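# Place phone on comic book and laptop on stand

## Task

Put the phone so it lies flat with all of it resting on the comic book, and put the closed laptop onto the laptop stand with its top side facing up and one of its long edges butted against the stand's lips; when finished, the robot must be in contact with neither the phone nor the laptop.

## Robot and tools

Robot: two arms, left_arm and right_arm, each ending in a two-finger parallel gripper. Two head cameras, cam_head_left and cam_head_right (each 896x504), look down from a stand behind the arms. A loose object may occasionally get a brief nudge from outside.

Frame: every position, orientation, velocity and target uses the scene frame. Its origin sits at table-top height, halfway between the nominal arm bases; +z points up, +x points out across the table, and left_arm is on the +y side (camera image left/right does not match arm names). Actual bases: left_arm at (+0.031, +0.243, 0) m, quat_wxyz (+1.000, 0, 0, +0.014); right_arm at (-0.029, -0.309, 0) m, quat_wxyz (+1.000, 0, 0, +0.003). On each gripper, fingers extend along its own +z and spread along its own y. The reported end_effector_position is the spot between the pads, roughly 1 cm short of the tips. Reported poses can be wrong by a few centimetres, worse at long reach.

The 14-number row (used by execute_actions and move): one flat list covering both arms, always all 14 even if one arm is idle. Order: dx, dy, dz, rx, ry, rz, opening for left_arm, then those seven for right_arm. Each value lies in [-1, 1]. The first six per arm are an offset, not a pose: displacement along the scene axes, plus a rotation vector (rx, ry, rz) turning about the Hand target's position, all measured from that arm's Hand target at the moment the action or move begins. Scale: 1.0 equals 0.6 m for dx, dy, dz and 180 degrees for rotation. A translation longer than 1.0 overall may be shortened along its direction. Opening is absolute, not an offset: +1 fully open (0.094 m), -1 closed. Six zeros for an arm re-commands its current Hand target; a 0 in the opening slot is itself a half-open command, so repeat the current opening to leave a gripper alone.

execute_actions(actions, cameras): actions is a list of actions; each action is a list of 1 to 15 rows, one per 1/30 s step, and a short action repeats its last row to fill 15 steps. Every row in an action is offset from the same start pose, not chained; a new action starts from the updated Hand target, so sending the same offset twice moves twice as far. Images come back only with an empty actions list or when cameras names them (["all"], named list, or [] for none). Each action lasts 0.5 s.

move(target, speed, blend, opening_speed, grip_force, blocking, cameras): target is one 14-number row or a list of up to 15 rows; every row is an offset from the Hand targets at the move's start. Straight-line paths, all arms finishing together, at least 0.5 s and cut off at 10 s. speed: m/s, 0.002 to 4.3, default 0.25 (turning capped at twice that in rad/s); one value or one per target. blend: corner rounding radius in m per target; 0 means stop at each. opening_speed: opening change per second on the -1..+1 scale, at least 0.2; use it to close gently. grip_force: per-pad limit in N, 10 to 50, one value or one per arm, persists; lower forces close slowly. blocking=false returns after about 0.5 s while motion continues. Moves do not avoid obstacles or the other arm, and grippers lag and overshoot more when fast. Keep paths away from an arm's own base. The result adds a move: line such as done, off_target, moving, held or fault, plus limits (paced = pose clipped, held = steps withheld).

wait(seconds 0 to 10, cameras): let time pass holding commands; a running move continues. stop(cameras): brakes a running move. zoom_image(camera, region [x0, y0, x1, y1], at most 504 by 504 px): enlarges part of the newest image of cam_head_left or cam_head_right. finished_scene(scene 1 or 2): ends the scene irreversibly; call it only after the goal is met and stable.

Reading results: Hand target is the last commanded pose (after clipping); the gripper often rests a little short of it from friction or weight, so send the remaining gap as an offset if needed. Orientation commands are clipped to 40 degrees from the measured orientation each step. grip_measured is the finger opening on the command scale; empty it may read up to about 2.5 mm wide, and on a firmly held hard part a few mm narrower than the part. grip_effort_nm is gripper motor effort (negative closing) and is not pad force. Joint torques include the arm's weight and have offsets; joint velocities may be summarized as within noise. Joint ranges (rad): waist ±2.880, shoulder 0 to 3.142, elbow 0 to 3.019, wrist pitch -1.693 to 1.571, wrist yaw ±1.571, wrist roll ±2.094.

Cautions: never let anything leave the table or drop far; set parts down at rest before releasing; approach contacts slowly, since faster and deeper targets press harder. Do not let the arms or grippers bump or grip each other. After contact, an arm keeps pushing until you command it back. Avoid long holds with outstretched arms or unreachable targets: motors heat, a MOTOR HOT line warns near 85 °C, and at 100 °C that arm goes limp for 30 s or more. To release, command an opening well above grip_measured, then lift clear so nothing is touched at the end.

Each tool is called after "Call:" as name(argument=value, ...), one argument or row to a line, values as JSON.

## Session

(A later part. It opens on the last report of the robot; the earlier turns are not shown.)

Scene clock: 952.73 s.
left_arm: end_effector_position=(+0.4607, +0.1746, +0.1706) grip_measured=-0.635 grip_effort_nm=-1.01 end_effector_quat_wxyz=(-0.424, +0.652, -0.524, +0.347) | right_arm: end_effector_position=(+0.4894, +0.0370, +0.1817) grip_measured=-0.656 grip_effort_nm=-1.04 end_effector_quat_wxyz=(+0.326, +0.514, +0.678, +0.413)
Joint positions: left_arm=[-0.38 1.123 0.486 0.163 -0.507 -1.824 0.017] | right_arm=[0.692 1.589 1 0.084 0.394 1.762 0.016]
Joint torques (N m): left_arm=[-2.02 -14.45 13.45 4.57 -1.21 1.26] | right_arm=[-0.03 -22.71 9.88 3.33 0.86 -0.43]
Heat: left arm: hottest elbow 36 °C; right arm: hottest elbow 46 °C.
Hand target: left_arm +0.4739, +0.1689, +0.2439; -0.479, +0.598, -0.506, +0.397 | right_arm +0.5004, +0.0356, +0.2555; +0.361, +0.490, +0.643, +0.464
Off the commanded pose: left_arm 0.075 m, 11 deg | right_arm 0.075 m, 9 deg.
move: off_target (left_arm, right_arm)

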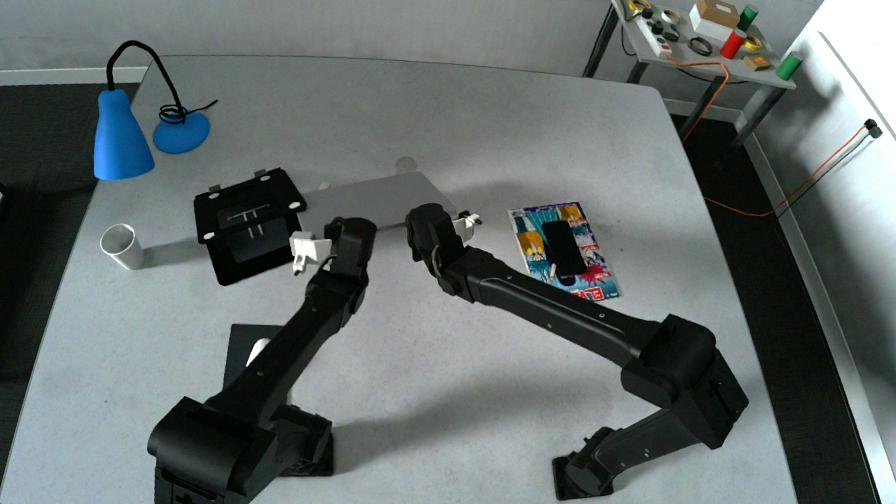

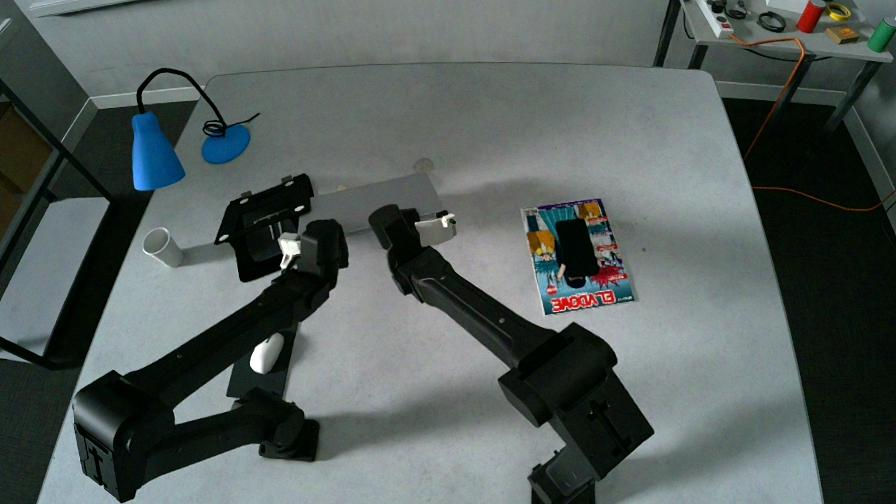

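Call:
move(
  target=[
    [0,0,-0.04,0,0,0,-0.8,0,0,-0.04,0,0,0,-0.8],
    [-0.0,-0.15,-0.04,0,0,0,-0.8,-0.0,-0.15,-0.04,0,0,0,-0.8],
  ],
  speed=0.06,
  blend=0.01,
  cameras=["all"],
)

Call:
zoom_image(
  camera="cam_head_left",
  region=[170, 140, 490, 340],
)

Call:
zoom_image(
  camera="cam_head_right",
  region=[190, 140, 510, 340],
)

Scene clock: 963.63 s.
left_arm: end_effector_position=(+0.4488, +0.1010, +0.1607) grip_measured=-0.635 grip_effort_nm=-1.01 end_effector_quat_wxyz=(-0.448, +0.634, -0.518, +0.360) | right_arm: end_effector_position=(+0.4805, -0.0369, +0.1689) grip_measured=-0.652 grip_effort_nm=-1.04 end_effector_quat_wxyz=(+0.317, +0.510, +0.675, +0.428)
Joint positions: left_arm=[-0.625 1.241 0.505 0.255 -0.745 -1.902 0.017] | right_arm=[0.562 1.49 0.822 0.205 0.253 1.705 0.016]
Joint torques (N m): left_arm=[-3.08 -11.05 16.83 3.26 -1.27 1.08] | right_arm=[-2.32 -20.25 9.65 2.88 0.37 -0.45]
Heat: left arm: hottest elbow 36 °C; right arm: hottest elbow 45 °C.
Hand target: left_arm +0.4738, +0.0789, +0.2198; -0.479, +0.598, -0.506, +0.397 | right_arm +0.5004, -0.0544, +0.2314; +0.361, +0.490, +0.643, +0.464
Off the commanded pose: left_arm 0.068 m, 7 deg | right_arm 0.068 m, 8 deg.
move: off_target (left_arm, right_arm)

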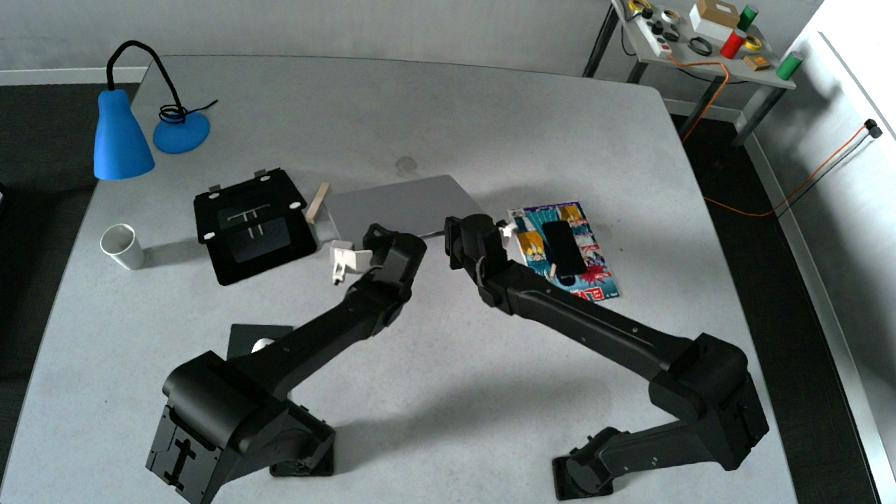

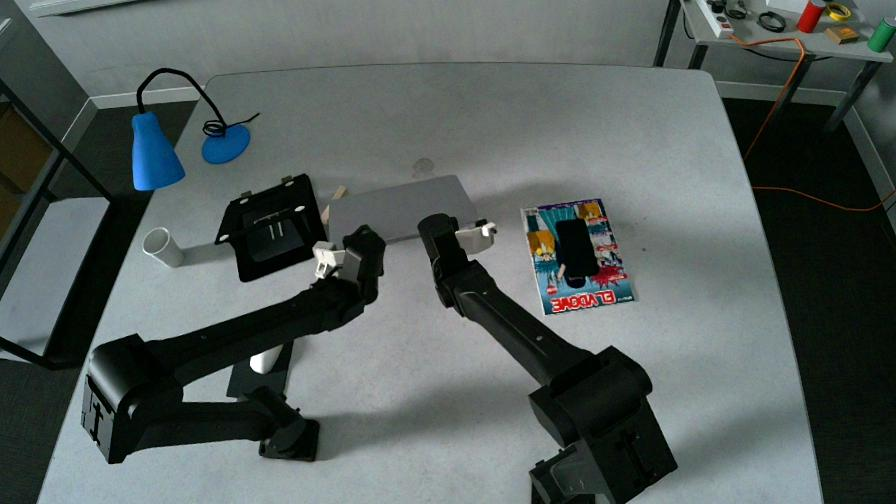

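Scaled by 1.575.

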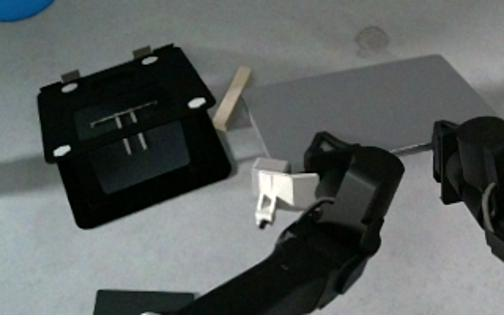

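Scaled by 1.575.

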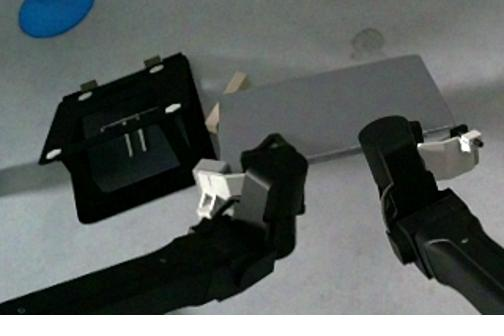

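Call:
move(
  target=[
    [0,-0.14,0,0,0,0,-0.8,0,-0.14,0,0,0,0,-0.8],
    [0,-0.14,-0.12,0,0,0,-0.8,0,-0.14,-0.12,0,0,0,-0.8],
  ],
  speed=0.08,
  cameras=["all"],
)

Call:
zoom_image(
  camera="cam_head_left",
  region=[170, 140, 570, 340],
)

Call:
zoom_image(
  camera="cam_head_right",
  region=[190, 140, 590, 340],
)

Scene clock: 1001.03 s.
left_arm: end_effector_position=(+0.4659, -0.0032, +0.1207) grip_measured=-0.633 grip_effort_nm=-1.00 end_effector_quat_wxyz=(-0.453, +0.616, -0.518, +0.383) | right_arm: end_effector_position=(+0.4908, -0.1399, +0.1249) grip_measured=-0.646 grip_effort_nm=-1.04 end_effector_quat_wxyz=(+0.334, +0.517, +0.656, +0.438)
Joint positions: left_arm=[-0.818 1.563 0.651 0.416 -0.897 -1.974 0.017] | right_arm=[0.337 1.518 0.658 0.453 0.084 1.623 0.017]
Joint torques (N m): left_arm=[-1.44 -14.15 9.4 3.69 -1.57 0.81] | right_arm=[0.21 -16.03 7.69 3.02 -0.14 -0.25]
Motor temperatures (°C): left_arm=[22 27 43 24 29 25 29] | right_arm=[26 38 47 25 25 24 29]
Heat: left arm: hottest elbow 43 °C; right arm: hottest elbow 47 °C.
Hand target: left_arm +0.4739, -0.0052, +0.1479; -0.479, +0.598, -0.506, +0.397 | right_arm +0.5005, -0.1383, +0.1595; +0.361, +0.490, +0.643, +0.464
Off the commanded pose: left_arm 0.028 m, 4 deg | right_arm 0.036 m, 6 deg.
move: off_target (left_arm, right_arm)

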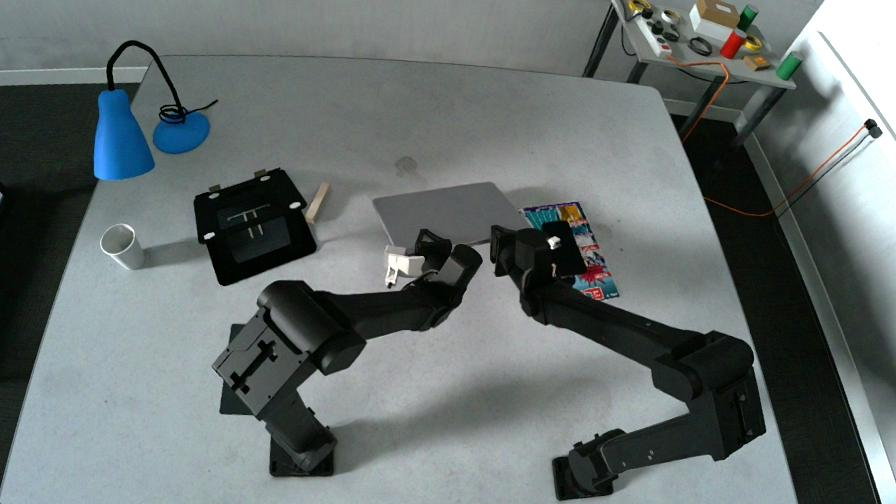

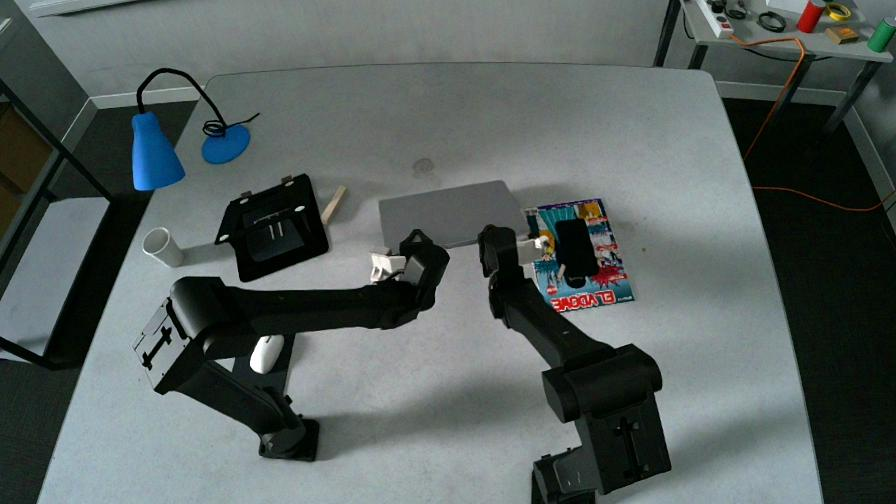

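Scaled by 1.260.

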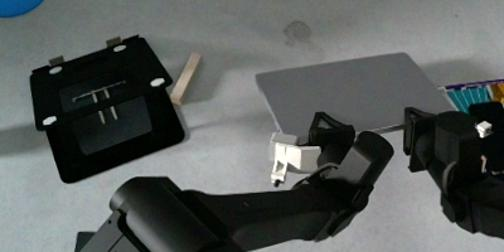

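Scaled by 1.260.

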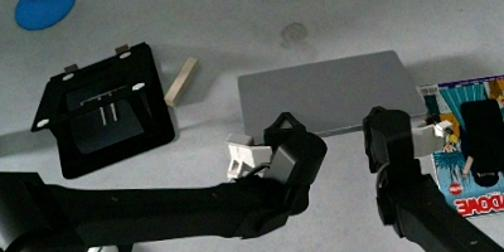

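Call:
move(
  target=[
    [0,0.05,0,0,0,0,-0.8,0,0.05,0,0,0,0,-0.8],
    [0,0.05,-0.09,0,0,0,-0.8,0,0.05,-0.09,0,0,0,-0.8],
  ],
  speed=0.08,
  cameras=["all"],
)

Call:
zoom_image(
  camera="cam_head_left",
  region=[170, 140, 570, 340],
)

Scene clock: 1006.23 s.
left_arm: end_effector_position=(+0.4659, +0.0216, +0.0745) grip_measured=-0.633 grip_effort_nm=-1.01 end_effector_quat_wxyz=(-0.452, +0.617, -0.511, +0.392) | right_arm: end_effector_position=(+0.4923, -0.1164, +0.0820) grip_measured=-0.648 grip_effort_nm=-1.04 end_effector_quat_wxyz=(+0.345, +0.509, +0.654, +0.440)
Joint positions: left_arm=[-0.771 1.686 0.57 0.668 -0.857 -1.941 0.017] | right_arm=[0.396 1.67 0.651 0.632 0.146 1.627 0.017]
Joint torques (N m): left_arm=[-1.44 -14.04 6.63 3.58 -1.12 0.94] | right_arm=[0.91 -15.68 6.58 2.91 -0.04 -0.09]
Heat: left arm: hottest elbow 42 °C; right arm: hottest elbow 46 °C.
Hand target: left_arm +0.4738, +0.0248, +0.0938; -0.479, +0.598, -0.506, +0.397 | right_arm +0.5004, -0.1083, +0.1054; +0.361, +0.490, +0.643, +0.464
Off the commanded pose: left_arm 0.021 m, 4 deg | right_arm 0.026 m, 4 deg.
move: off_target (left_arm, right_arm)

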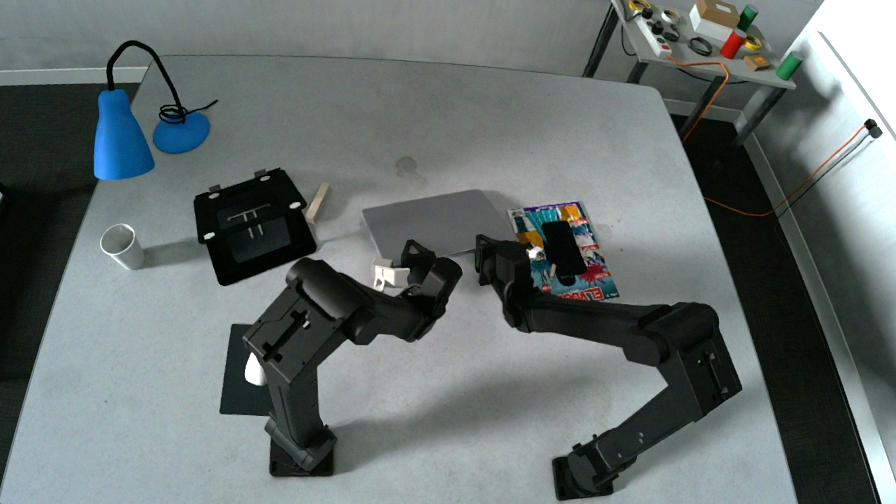

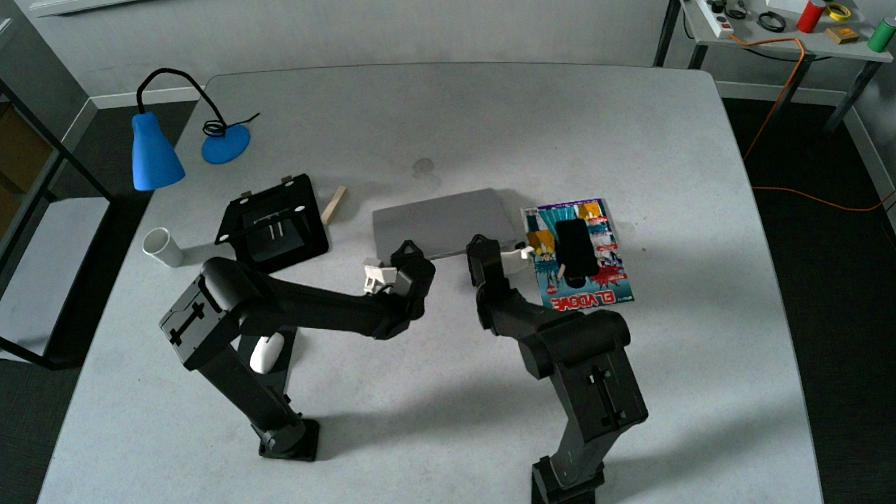

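Scaled by 1.260.

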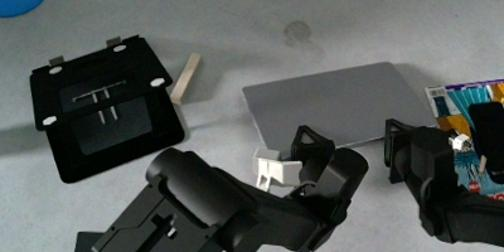

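Call:
move(
  target=[
    [0,0,-0.045,0,0,0,-0.8,0,0,-0.025,0,0,0,-0.8],
  ],
  speed=0.06,
)

Call:
move(
  target=[
    [0,0,-0.01,0,0,0,-0.3,0,0,0.03,0,0,0,-0.8],
  ],
  speed=0.06,
  opening_speed=0.3,
  cameras=["all"],
)

Call:
zoom_image(
  camera="cam_head_left",
  region=[370, 140, 570, 340],
)

Call:
zoom_image(
  camera="cam_head_right",
  region=[350, 140, 550, 340],
)

Scene clock: 1010.80 s.
left_arm: end_effector_position=(+0.4693, +0.0197, +0.0618) grip_measured=-0.633 grip_effort_nm=-1.01 end_effector_quat_wxyz=(-0.454, +0.617, -0.496, +0.408) | right_arm: end_effector_position=(+0.4955, -0.1158, +0.0738) grip_measured=-0.648 grip_effort_nm=-1.04 end_effector_quat_wxyz=(+0.357, +0.499, +0.655, +0.441)
Joint positions: left_arm=[-0.77 1.759 0.57 0.787 -0.863 -1.939 0.017] | right_arm=[0.396 1.712 0.651 0.692 0.15 1.6 0.017]
Joint torques (N m): left_arm=[-0.32 -13.22 5.44 2.63 -0.72 0.93] | right_arm=[1.03 -15.68 5.91 2.66 -0.21 0.15]
Heat: left arm: hottest elbow 41 °C; right arm: hottest elbow 45 °C.
Hand target: left_arm +0.4738, +0.0247, +0.0669; -0.479, +0.598, -0.506, +0.397 | right_arm +0.5004, -0.1084, +0.0903; +0.361, +0.490, +0.643, +0.464
Off the commanded pose: left_arm 0.008 m, 4 deg | right_arm 0.019 m, 3 deg.
move: off_target (left_arm, right_arm)

Scene clock: 1012.77 s.
left_arm: end_effector_position=(+0.4704, +0.0208, +0.0638) grip_measured=-0.303 grip_effort_nm=0.13 end_effector_quat_wxyz=(-0.476, +0.597, -0.509, +0.398) | right_arm: end_effector_position=(+0.4947, -0.1161, +0.0766) grip_measured=-0.651 grip_effort_nm=-1.03 end_effector_quat_wxyz=(+0.355, +0.499, +0.657, +0.439)
Joint positions: left_arm=[-0.77 1.775 0.568 0.84 -0.875 -1.849 0.033] | right_arm=[0.396 1.698 0.651 0.673 0.15 1.599 0.016]
Joint torques (N m): left_arm=[-0.62 -12.1 5.22 2.44 -0.15 0.15] | right_arm=[1.08 -18.84 6.52 1.31 -0.2 0.15]
Heat: left arm: hottest elbow 40 °C; right arm: hottest elbow 44 °C.
Hand target: left_arm +0.4739, +0.0247, +0.0610; -0.479, +0.597, -0.506, +0.398 | right_arm +0.5004, -0.1084, +0.1084; +0.361, +0.490, +0.643, +0.464
Off the commanded pose: left_arm 0.006 m, 1 deg | right_arm 0.033 m, 3 deg.
move: off_target (right_arm)

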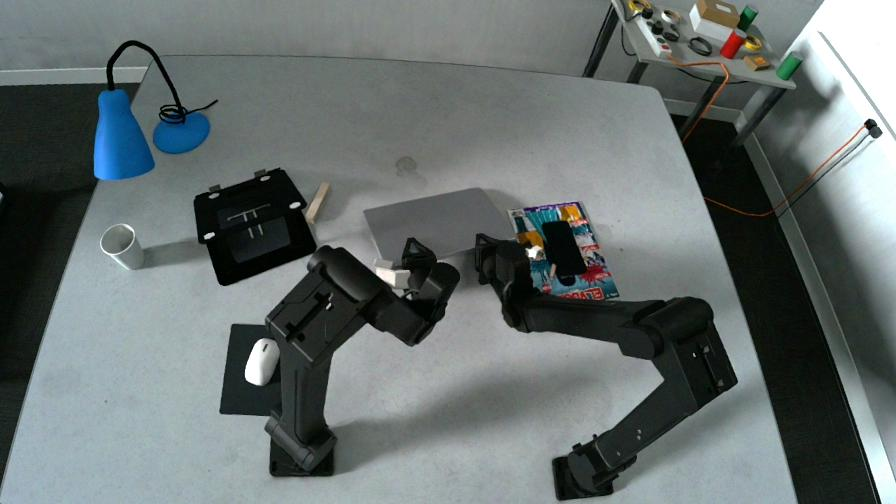

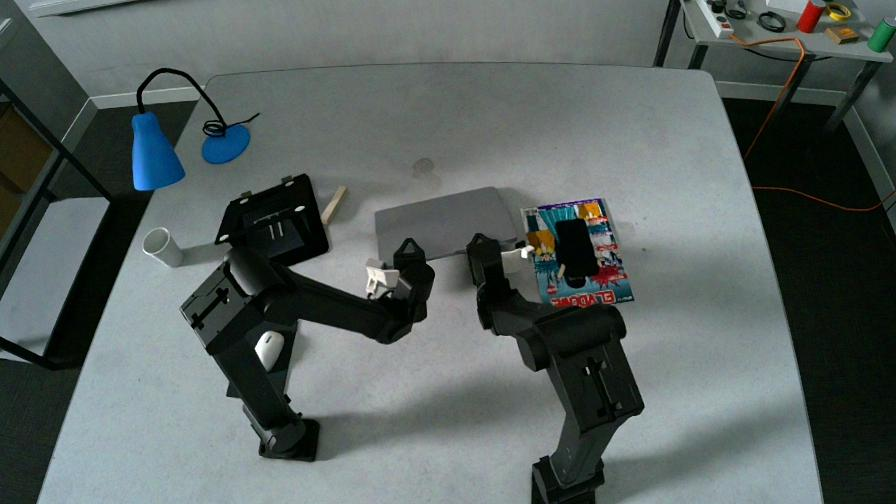

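Scaled by 2.520.

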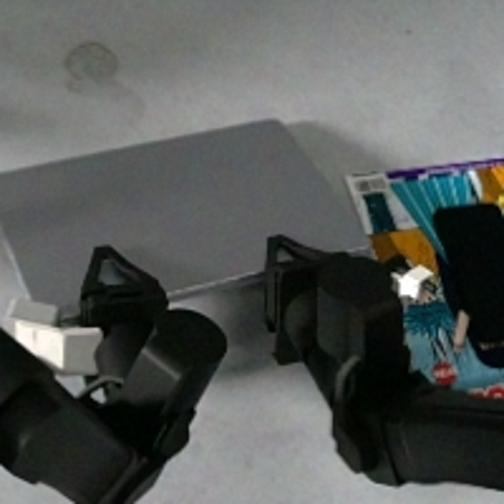

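Scaled by 2.520.

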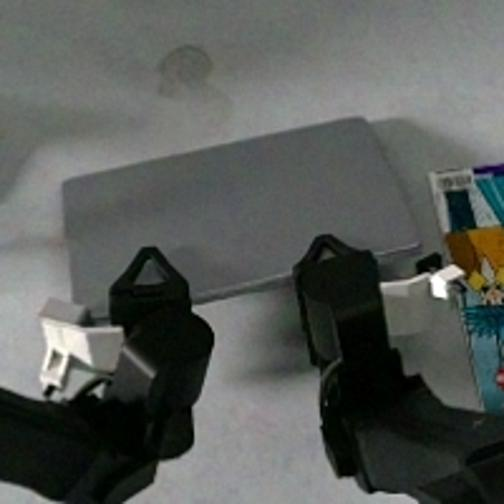

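Call:
move(
  target=[
    [-0.15,-0.035,0.03,0,0,0,-0.3,0,0,0,0,0,0,-0.8],
    [-0.2,0.1,0.2,0,0,0,0.0,0,0,0,0,0,0,-0.8],
  ],
  speed=0.12,
  cameras=["all"],
)

Call:
zoom_image(
  camera="cam_head_left",
  region=[170, 140, 370, 340],
)

Call:
zoom_image(
  camera="cam_head_right",
  region=[190, 140, 390, 340],
)

Scene clock: 1022.73 s.
left_arm: end_effector_position=(+0.3526, +0.0788, +0.1797) grip_measured=-0.003 grip_effort_nm=0.13 end_effector_quat_wxyz=(-0.477, +0.594, -0.510, +0.400) | right_arm: end_effector_position=(+0.4946, -0.1161, +0.0779) grip_measured=-0.652 grip_effort_nm=-1.04 end_effector_quat_wxyz=(+0.355, +0.499, +0.657, +0.440)
Joint positions: left_arm=[-0.919 1.017 0.344 0.236 -1.01 -1.936 0.047] | right_arm=[0.396 1.694 0.651 0.67 0.15 1.599 0.016]
Joint torques (N m): left_arm=[-0.73 -6.12 9.24 1.06 -0.18 0.06] | right_arm=[0.97 -18.49 6.54 1.42 -0.2 0.14]
Motor temperatures (°C): left_arm=[22 27 38 24 28 25 29] | right_arm=[26 39 43 25 24 24 29]
Heat: left arm: hottest elbow 38 °C; right arm: hottest elbow 43 °C.
Hand target: left_arm +0.3538, +0.0848, +0.1809; -0.479, +0.598, -0.506, +0.397 | right_arm +0.5004, -0.1083, +0.1084; +0.361, +0.490, +0.643, +0.464
Off the commanded pose: left_arm 0.006 m, 1 deg | right_arm 0.032 m, 3 deg.
move: off_target (right_arm)

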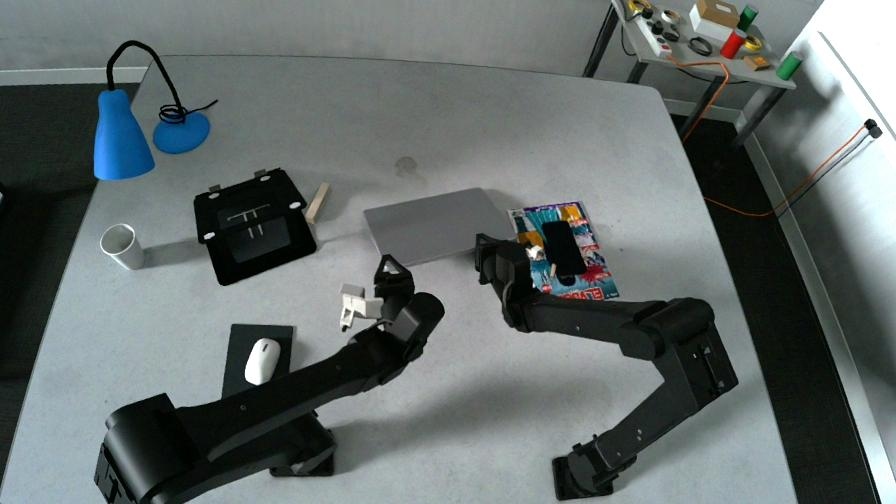

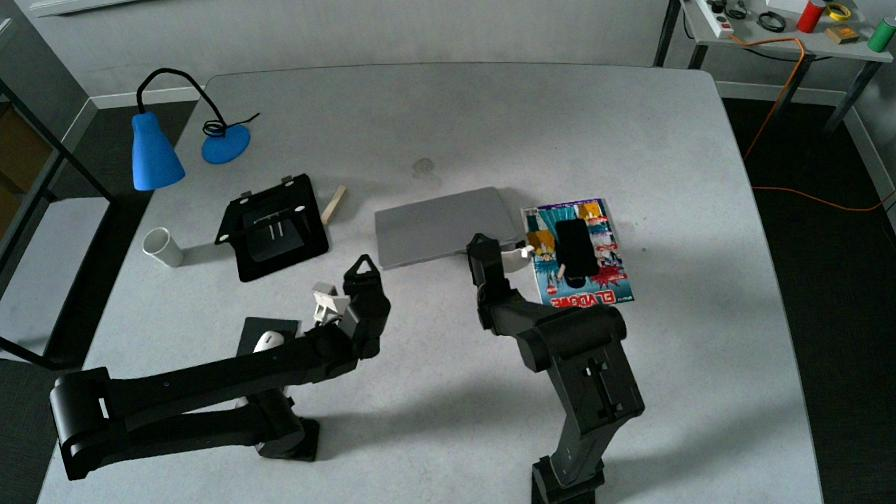

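Scaled by 2.520.

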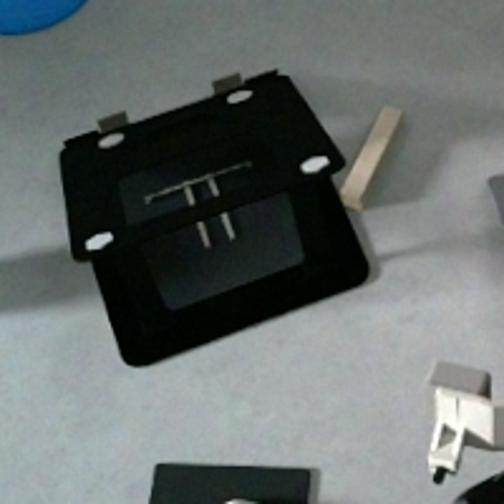

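Scaled by 2.520.

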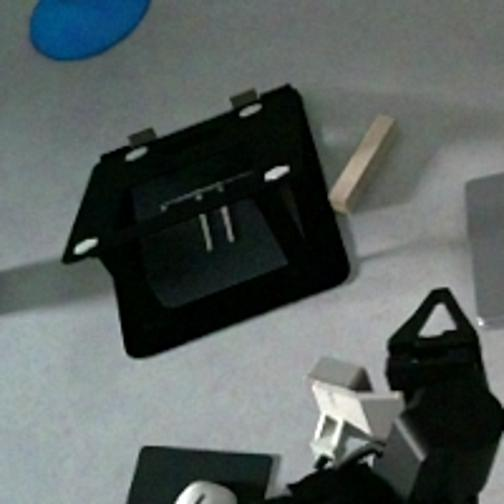

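Call:
move(
  target=[
    [0.0,0.25,0.03,-0.023,0.062,0.083,0.9,0,0,0,0,0,0,-0.8],
    [0.07,0.375,-0.03,-0.023,0.062,0.083,0.9,0,0,0,0,0,0,-0.8],
  ],
  speed=0.2,
  blend=0.03,
  cameras=["all"],
)

Call:
zoom_image(
  camera="cam_head_left",
  region=[170, 140, 370, 340],
)

Call:
zoom_image(
  camera="cam_head_right",
  region=[190, 140, 390, 340],
)

Scene clock: 1037.87 s.
left_arm: end_effector_position=(+0.3970, +0.3046, +0.1679) grip_measured=+0.898 grip_effort_nm=0.13 end_effector_quat_wxyz=(-0.450, +0.710, -0.455, +0.294) | right_arm: end_effector_position=(+0.4946, -0.1161, +0.0779) grip_measured=-0.652 grip_effort_nm=-1.04 end_effector_quat_wxyz=(+0.355, +0.499, +0.657, +0.440)
Joint positions: left_arm=[-0.039 0.847 0.344 0.029 -0.39 -1.772 0.089] | right_arm=[0.396 1.694 0.651 0.67 0.15 1.599 0.016]
Joint torques (N m): left_arm=[-0.32 -3.9 9.46 2.4 -0.06 0.13] | right_arm=[0.91 -18.49 6.57 1.44 -0.2 0.15]
Heat: left arm: hottest elbow 37 °C; right arm: hottest elbow 41 °C.
Hand target: left_arm +0.3958, +0.3098, +0.1627; -0.453, +0.711, -0.453, +0.290 | right_arm +0.5004, -0.1083, +0.1084; +0.361, +0.490, +0.643, +0.464
Off the commanded pose: left_arm 0.007 m, 1 deg | right_arm 0.032 m, 3 deg.
move: off_target (right_arm)

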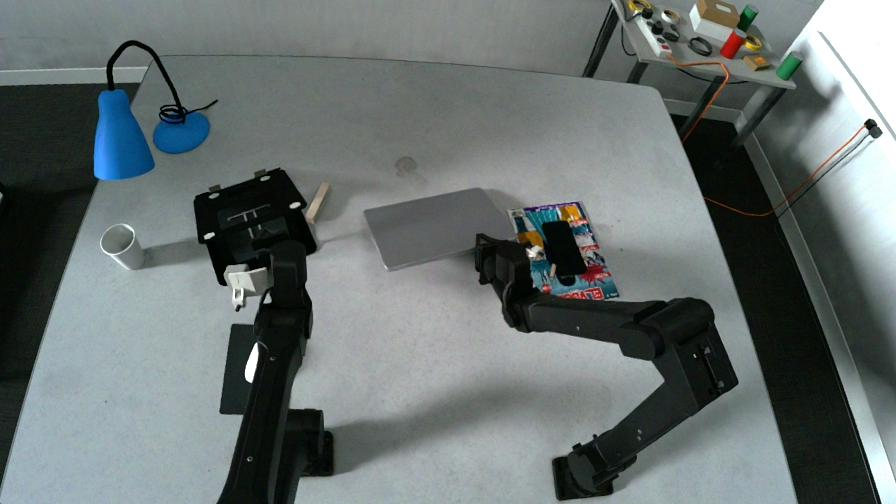

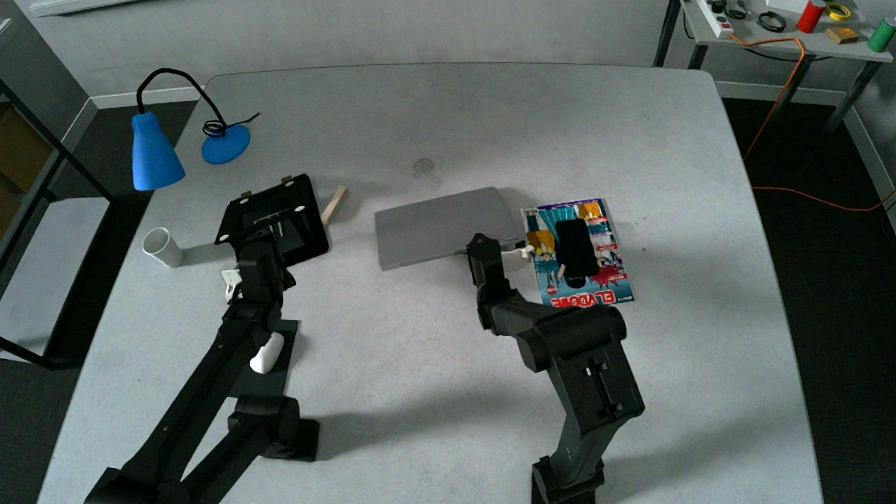

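Scaled by 2.520.

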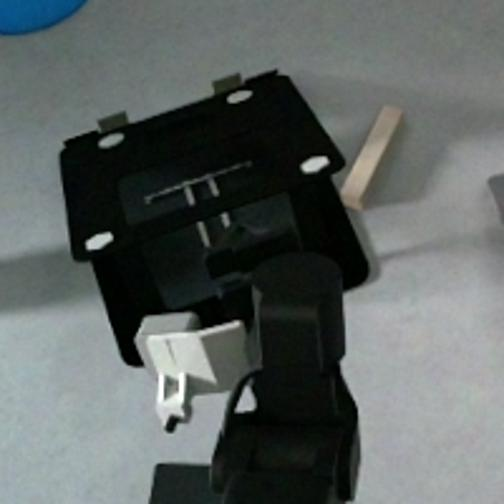

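Scaled by 2.520.

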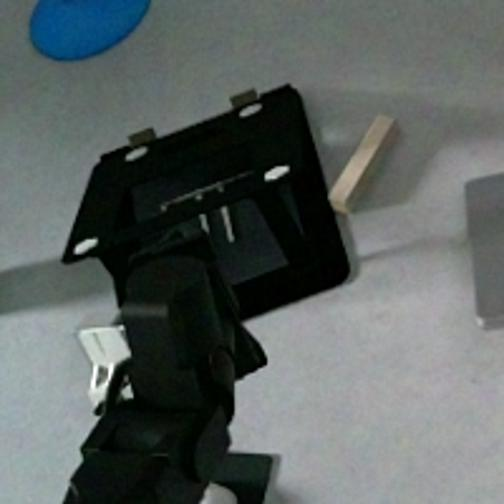

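Call:
move(
  target=[
    [0.15,0.06,-0.058,0,0,0,0.9,0,0,0,0,0,0,-0.8],
  ],
  speed=0.06,
  cameras=["all"],
)

Call:
zoom_image(
  camera="cam_head_left",
  region=[170, 140, 370, 340],
)

Call:
zoom_image(
  camera="cam_head_right",
  region=[190, 140, 390, 340],
)

Scene clock: 1053.33 s.
left_arm: end_effector_position=(+0.4545, +0.3354, +0.0968) grip_measured=+0.898 grip_effort_nm=0.13 end_effector_quat_wxyz=(-0.428, +0.723, -0.472, +0.266) | right_arm: end_effector_position=(+0.4946, -0.1161, +0.0779) grip_measured=-0.652 grip_effort_nm=-1.04 end_effector_quat_wxyz=(+0.355, +0.499, +0.657, +0.440)
Joint positions: left_arm=[0.073 1.281 0.409 0.333 -0.29 -1.719 0.089] | right_arm=[0.396 1.694 0.651 0.67 0.15 1.599 0.016]
Joint torques (N m): left_arm=[-0.32 -7.65 14.6 2.73 -0.06 0.21] | right_arm=[0.97 -18.49 6.56 1.42 -0.21 0.14]
Heat: left arm: hottest elbow 37 °C; right arm: hottest elbow 40 °C.
Hand target: left_arm +0.4860, +0.3455, +0.1281; -0.453, +0.711, -0.454, +0.290 | right_arm +0.5004, -0.1083, +0.1084; +0.361, +0.490, +0.643, +0.464
Off the commanded pose: left_arm 0.045 m, 5 deg | right_arm 0.032 m, 3 deg.
move: off_target (left_arm, right_arm)

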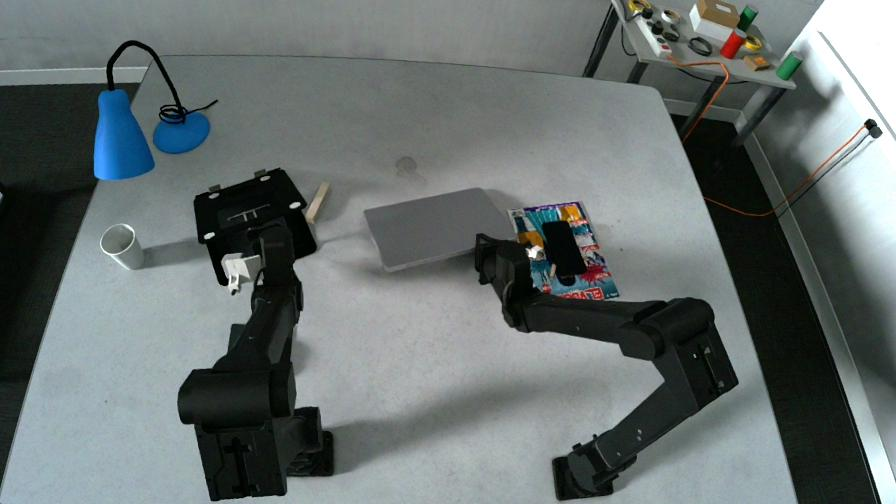

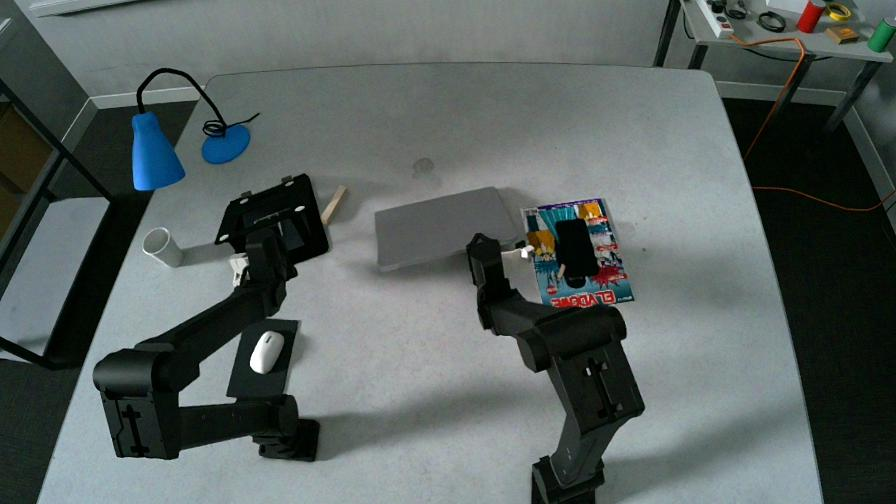

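Scaled by 2.520.

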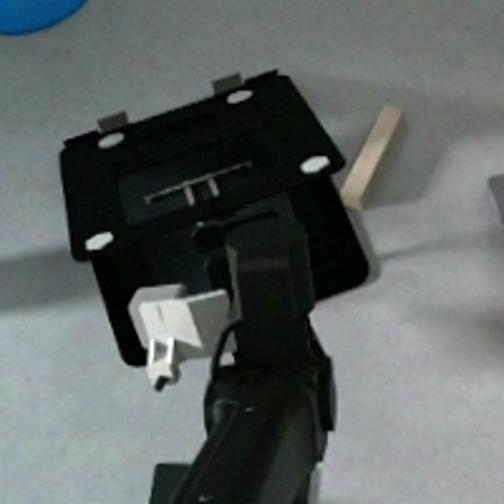

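Scaled by 2.520.

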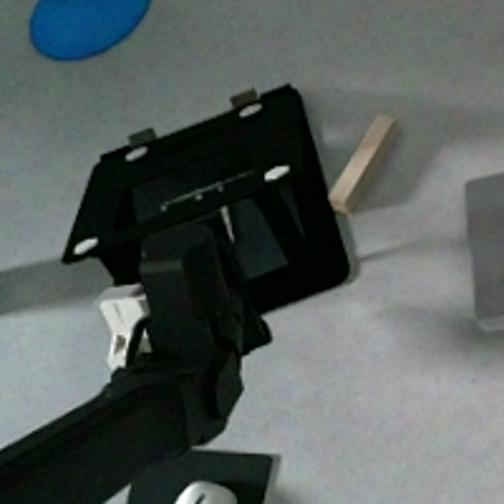

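Call:
move(
  target=[
    [-0.1,-0.045,0.03,0,0,0,0.9,0,0,0,0,0,0,-0.8],
    [-0.06,-0.03,0.11,0,0,0,0.9,0,0,0,0,0,0,-0.8],
  ],
  speed=0.08,
)

Scene clock: 1059.10 s.
left_arm: end_effector_position=(+0.4287, +0.3219, +0.1590) grip_measured=+0.898 grip_effort_nm=0.13 end_effector_quat_wxyz=(-0.437, +0.719, -0.468, +0.271) | right_arm: end_effector_position=(+0.4946, -0.1161, +0.0779) grip_measured=-0.652 grip_effort_nm=-1.04 end_effector_quat_wxyz=(+0.355, +0.499, +0.657, +0.440)
Joint positions: left_arm=[0.028 1.001 0.426 0.053 -0.334 -1.736 0.089] | right_arm=[0.396 1.694 0.651 0.67 0.15 1.599 0.016]
Joint torques (N m): left_arm=[-0.44 -6.89 16.49 1.31 -0.07 0.11] | right_arm=[0.97 -18.55 6.54 1.43 -0.21 0.15]
Heat: left arm: hottest elbow 37 °C; right arm: hottest elbow 40 °C.
Hand target: left_arm +0.4500, +0.3276, +0.1942; -0.453, +0.711, -0.453, +0.290 | right_arm +0.5004, -0.1083, +0.1084; +0.361, +0.490, +0.643, +0.464
Off the commanded pose: left_arm 0.041 m, 3 deg | right_arm 0.032 m, 3 deg.
move: off_target (left_arm, right_arm)

Call:
move(
  target=[
    [0.11,0.045,-0.025,0,0,0,0.9,0,0,0,0,0,0,-0.8],
  ],
  speed=0.06,
  cameras=["all"],
)

Call:
zoom_image(
  camera="cam_head_left",
  region=[170, 140, 370, 340],
)

Call:
zoom_image(
  camera="cam_head_right",
  region=[190, 140, 390, 340],
)

Scene clock: 1064.47 s.
left_arm: end_effector_position=(+0.4879, +0.3441, +0.1464) grip_measured=+0.898 grip_effort_nm=0.13 end_effector_quat_wxyz=(-0.430, +0.722, -0.470, +0.269) | right_arm: end_effector_position=(+0.4946, -0.1161, +0.0779) grip_measured=-0.652 grip_effort_nm=-1.03 end_effector_quat_wxyz=(+0.355, +0.499, +0.657, +0.440)
Joint positions: left_arm=[0.089 1.237 0.551 0.157 -0.276 -1.71 0.089] | right_arm=[0.396 1.694 0.651 0.67 0.15 1.599 0.016]
Joint torques (N m): left_arm=[-0.56 -8.59 15.9 2.61 -0.08 0.19] | right_arm=[0.97 -18.49 6.54 1.42 -0.2 0.15]
Heat: left arm: hottest elbow 38 °C; right arm: hottest elbow 40 °C.
Hand target: left_arm +0.5159, +0.3546, +0.1791; -0.453, +0.711, -0.453, +0.290 | right_arm +0.5004, -0.1083, +0.1084; +0.361, +0.490, +0.643, +0.464
Off the commanded pose: left_arm 0.044 m, 4 deg | right_arm 0.032 m, 3 deg.
move: off_target (left_arm, right_arm)

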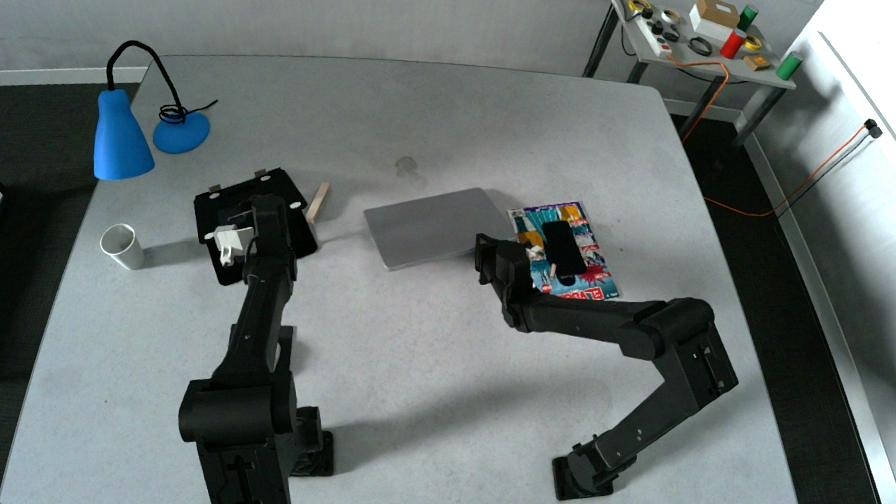

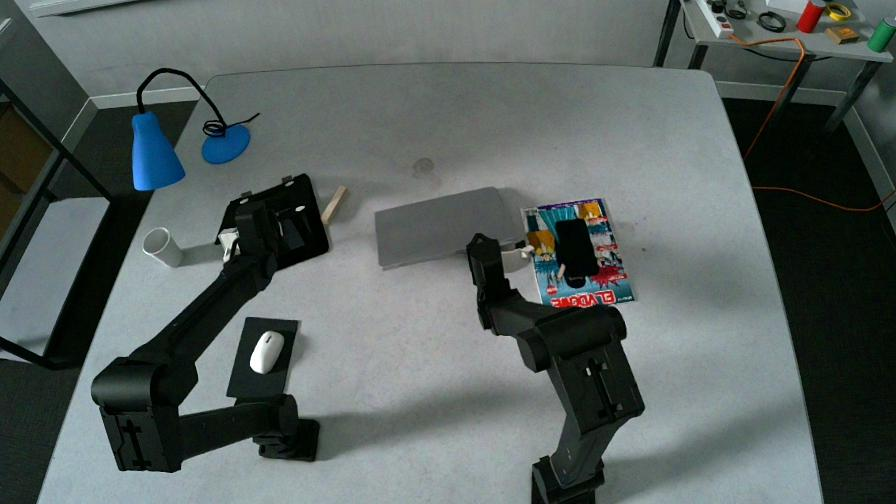

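Scaled by 2.520.

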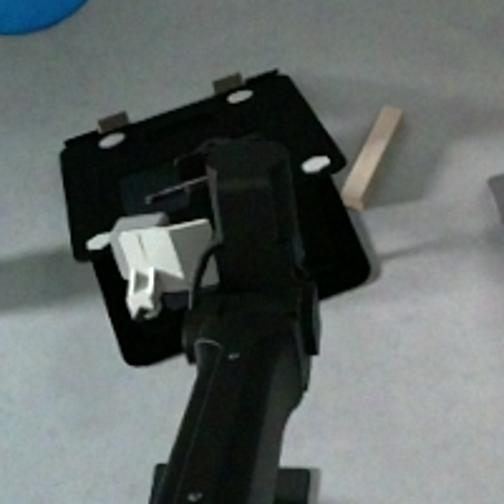

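Scaled by 2.520.

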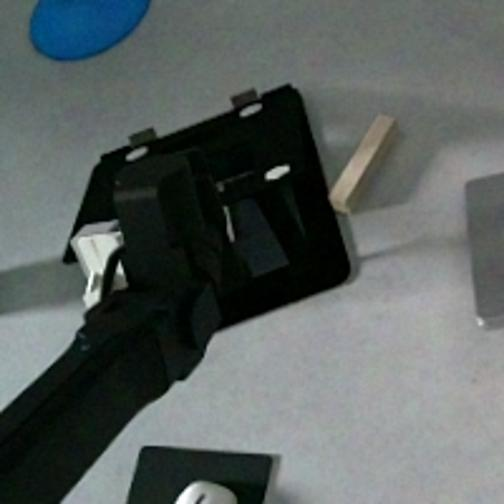

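Call:
move(
  target=[
    [0.0,0.0,0,0,0,0,-1,0,0,0,0,0,0,-0.8],
  ],
  speed=0.06,
  opening_speed=0.3,
  grip_force=[30,50],
  cameras=["all"],
)

Call:
zoom_image(
  camera="cam_head_left",
  region=[170, 140, 370, 340],
)

Scene clock: 1073.17 s.
left_arm: end_effector_position=(+0.4882, +0.3444, +0.1413) grip_measured=-0.913 grip_effort_nm=-0.63 end_effector_quat_wxyz=(-0.423, +0.729, -0.465, +0.270) | right_arm: end_effector_position=(+0.4946, -0.1161, +0.0779) grip_measured=-0.652 grip_effort_nm=-1.03 end_effector_quat_wxyz=(+0.355, +0.499, +0.657, +0.440)
Joint positions: left_arm=[0.091 1.249 0.551 0.157 -0.273 -1.73 0.004] | right_arm=[0.396 1.694 0.651 0.67 0.15 1.599 0.016]
Joint torques (N m): left_arm=[-0.79 -8.82 15.72 2.48 -0.21 0.36] | right_arm=[0.91 -18.43 6.54 1.42 -0.2 0.15]
Heat: left arm: hottest elbow 39 °C; right arm: hottest shoulder 40 °C.
Hand target: left_arm +0.5159, +0.3546, +0.1791; -0.453, +0.711, -0.453, +0.290 | right_arm +0.5004, -0.1083, +0.1084; +0.361, +0.490, +0.643, +0.464
Off the commanded pose: left_arm 0.048 m, 5 deg | right_arm 0.032 m, 3 deg.
grip_force (N): 30, 50
move: off_target (left_arm, right_arm)

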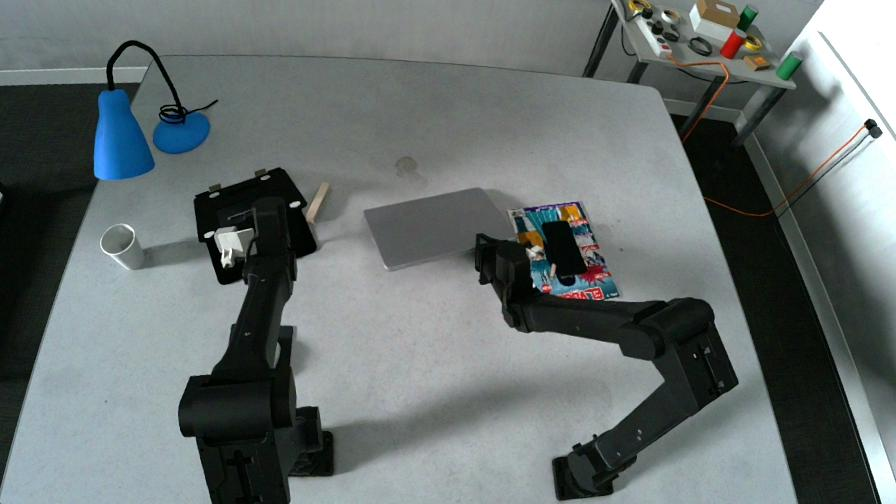

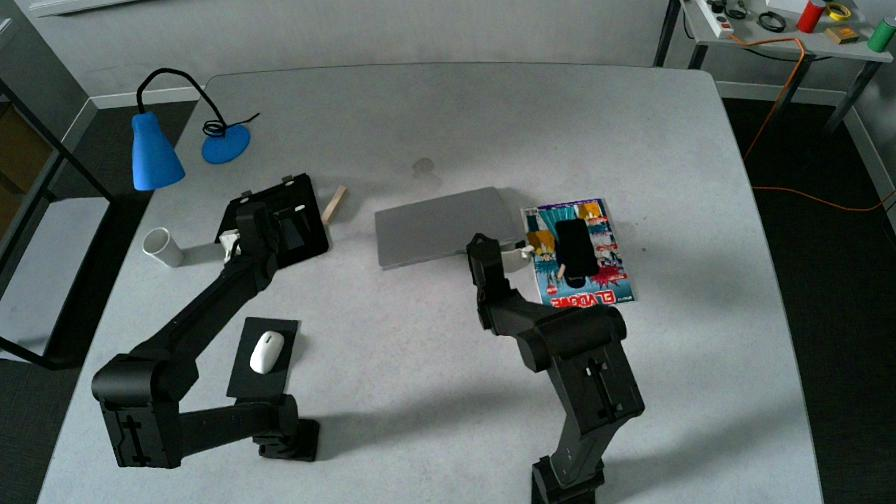

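Scaled by 2.520.

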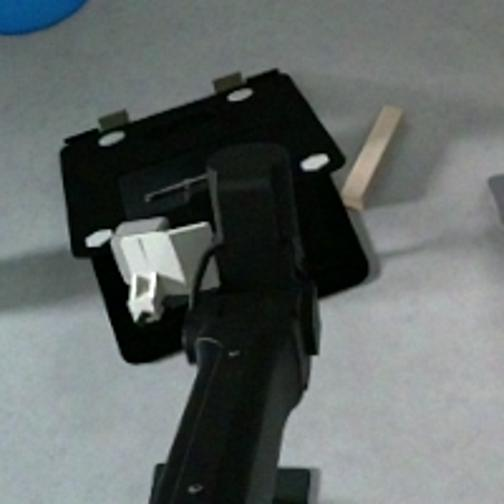

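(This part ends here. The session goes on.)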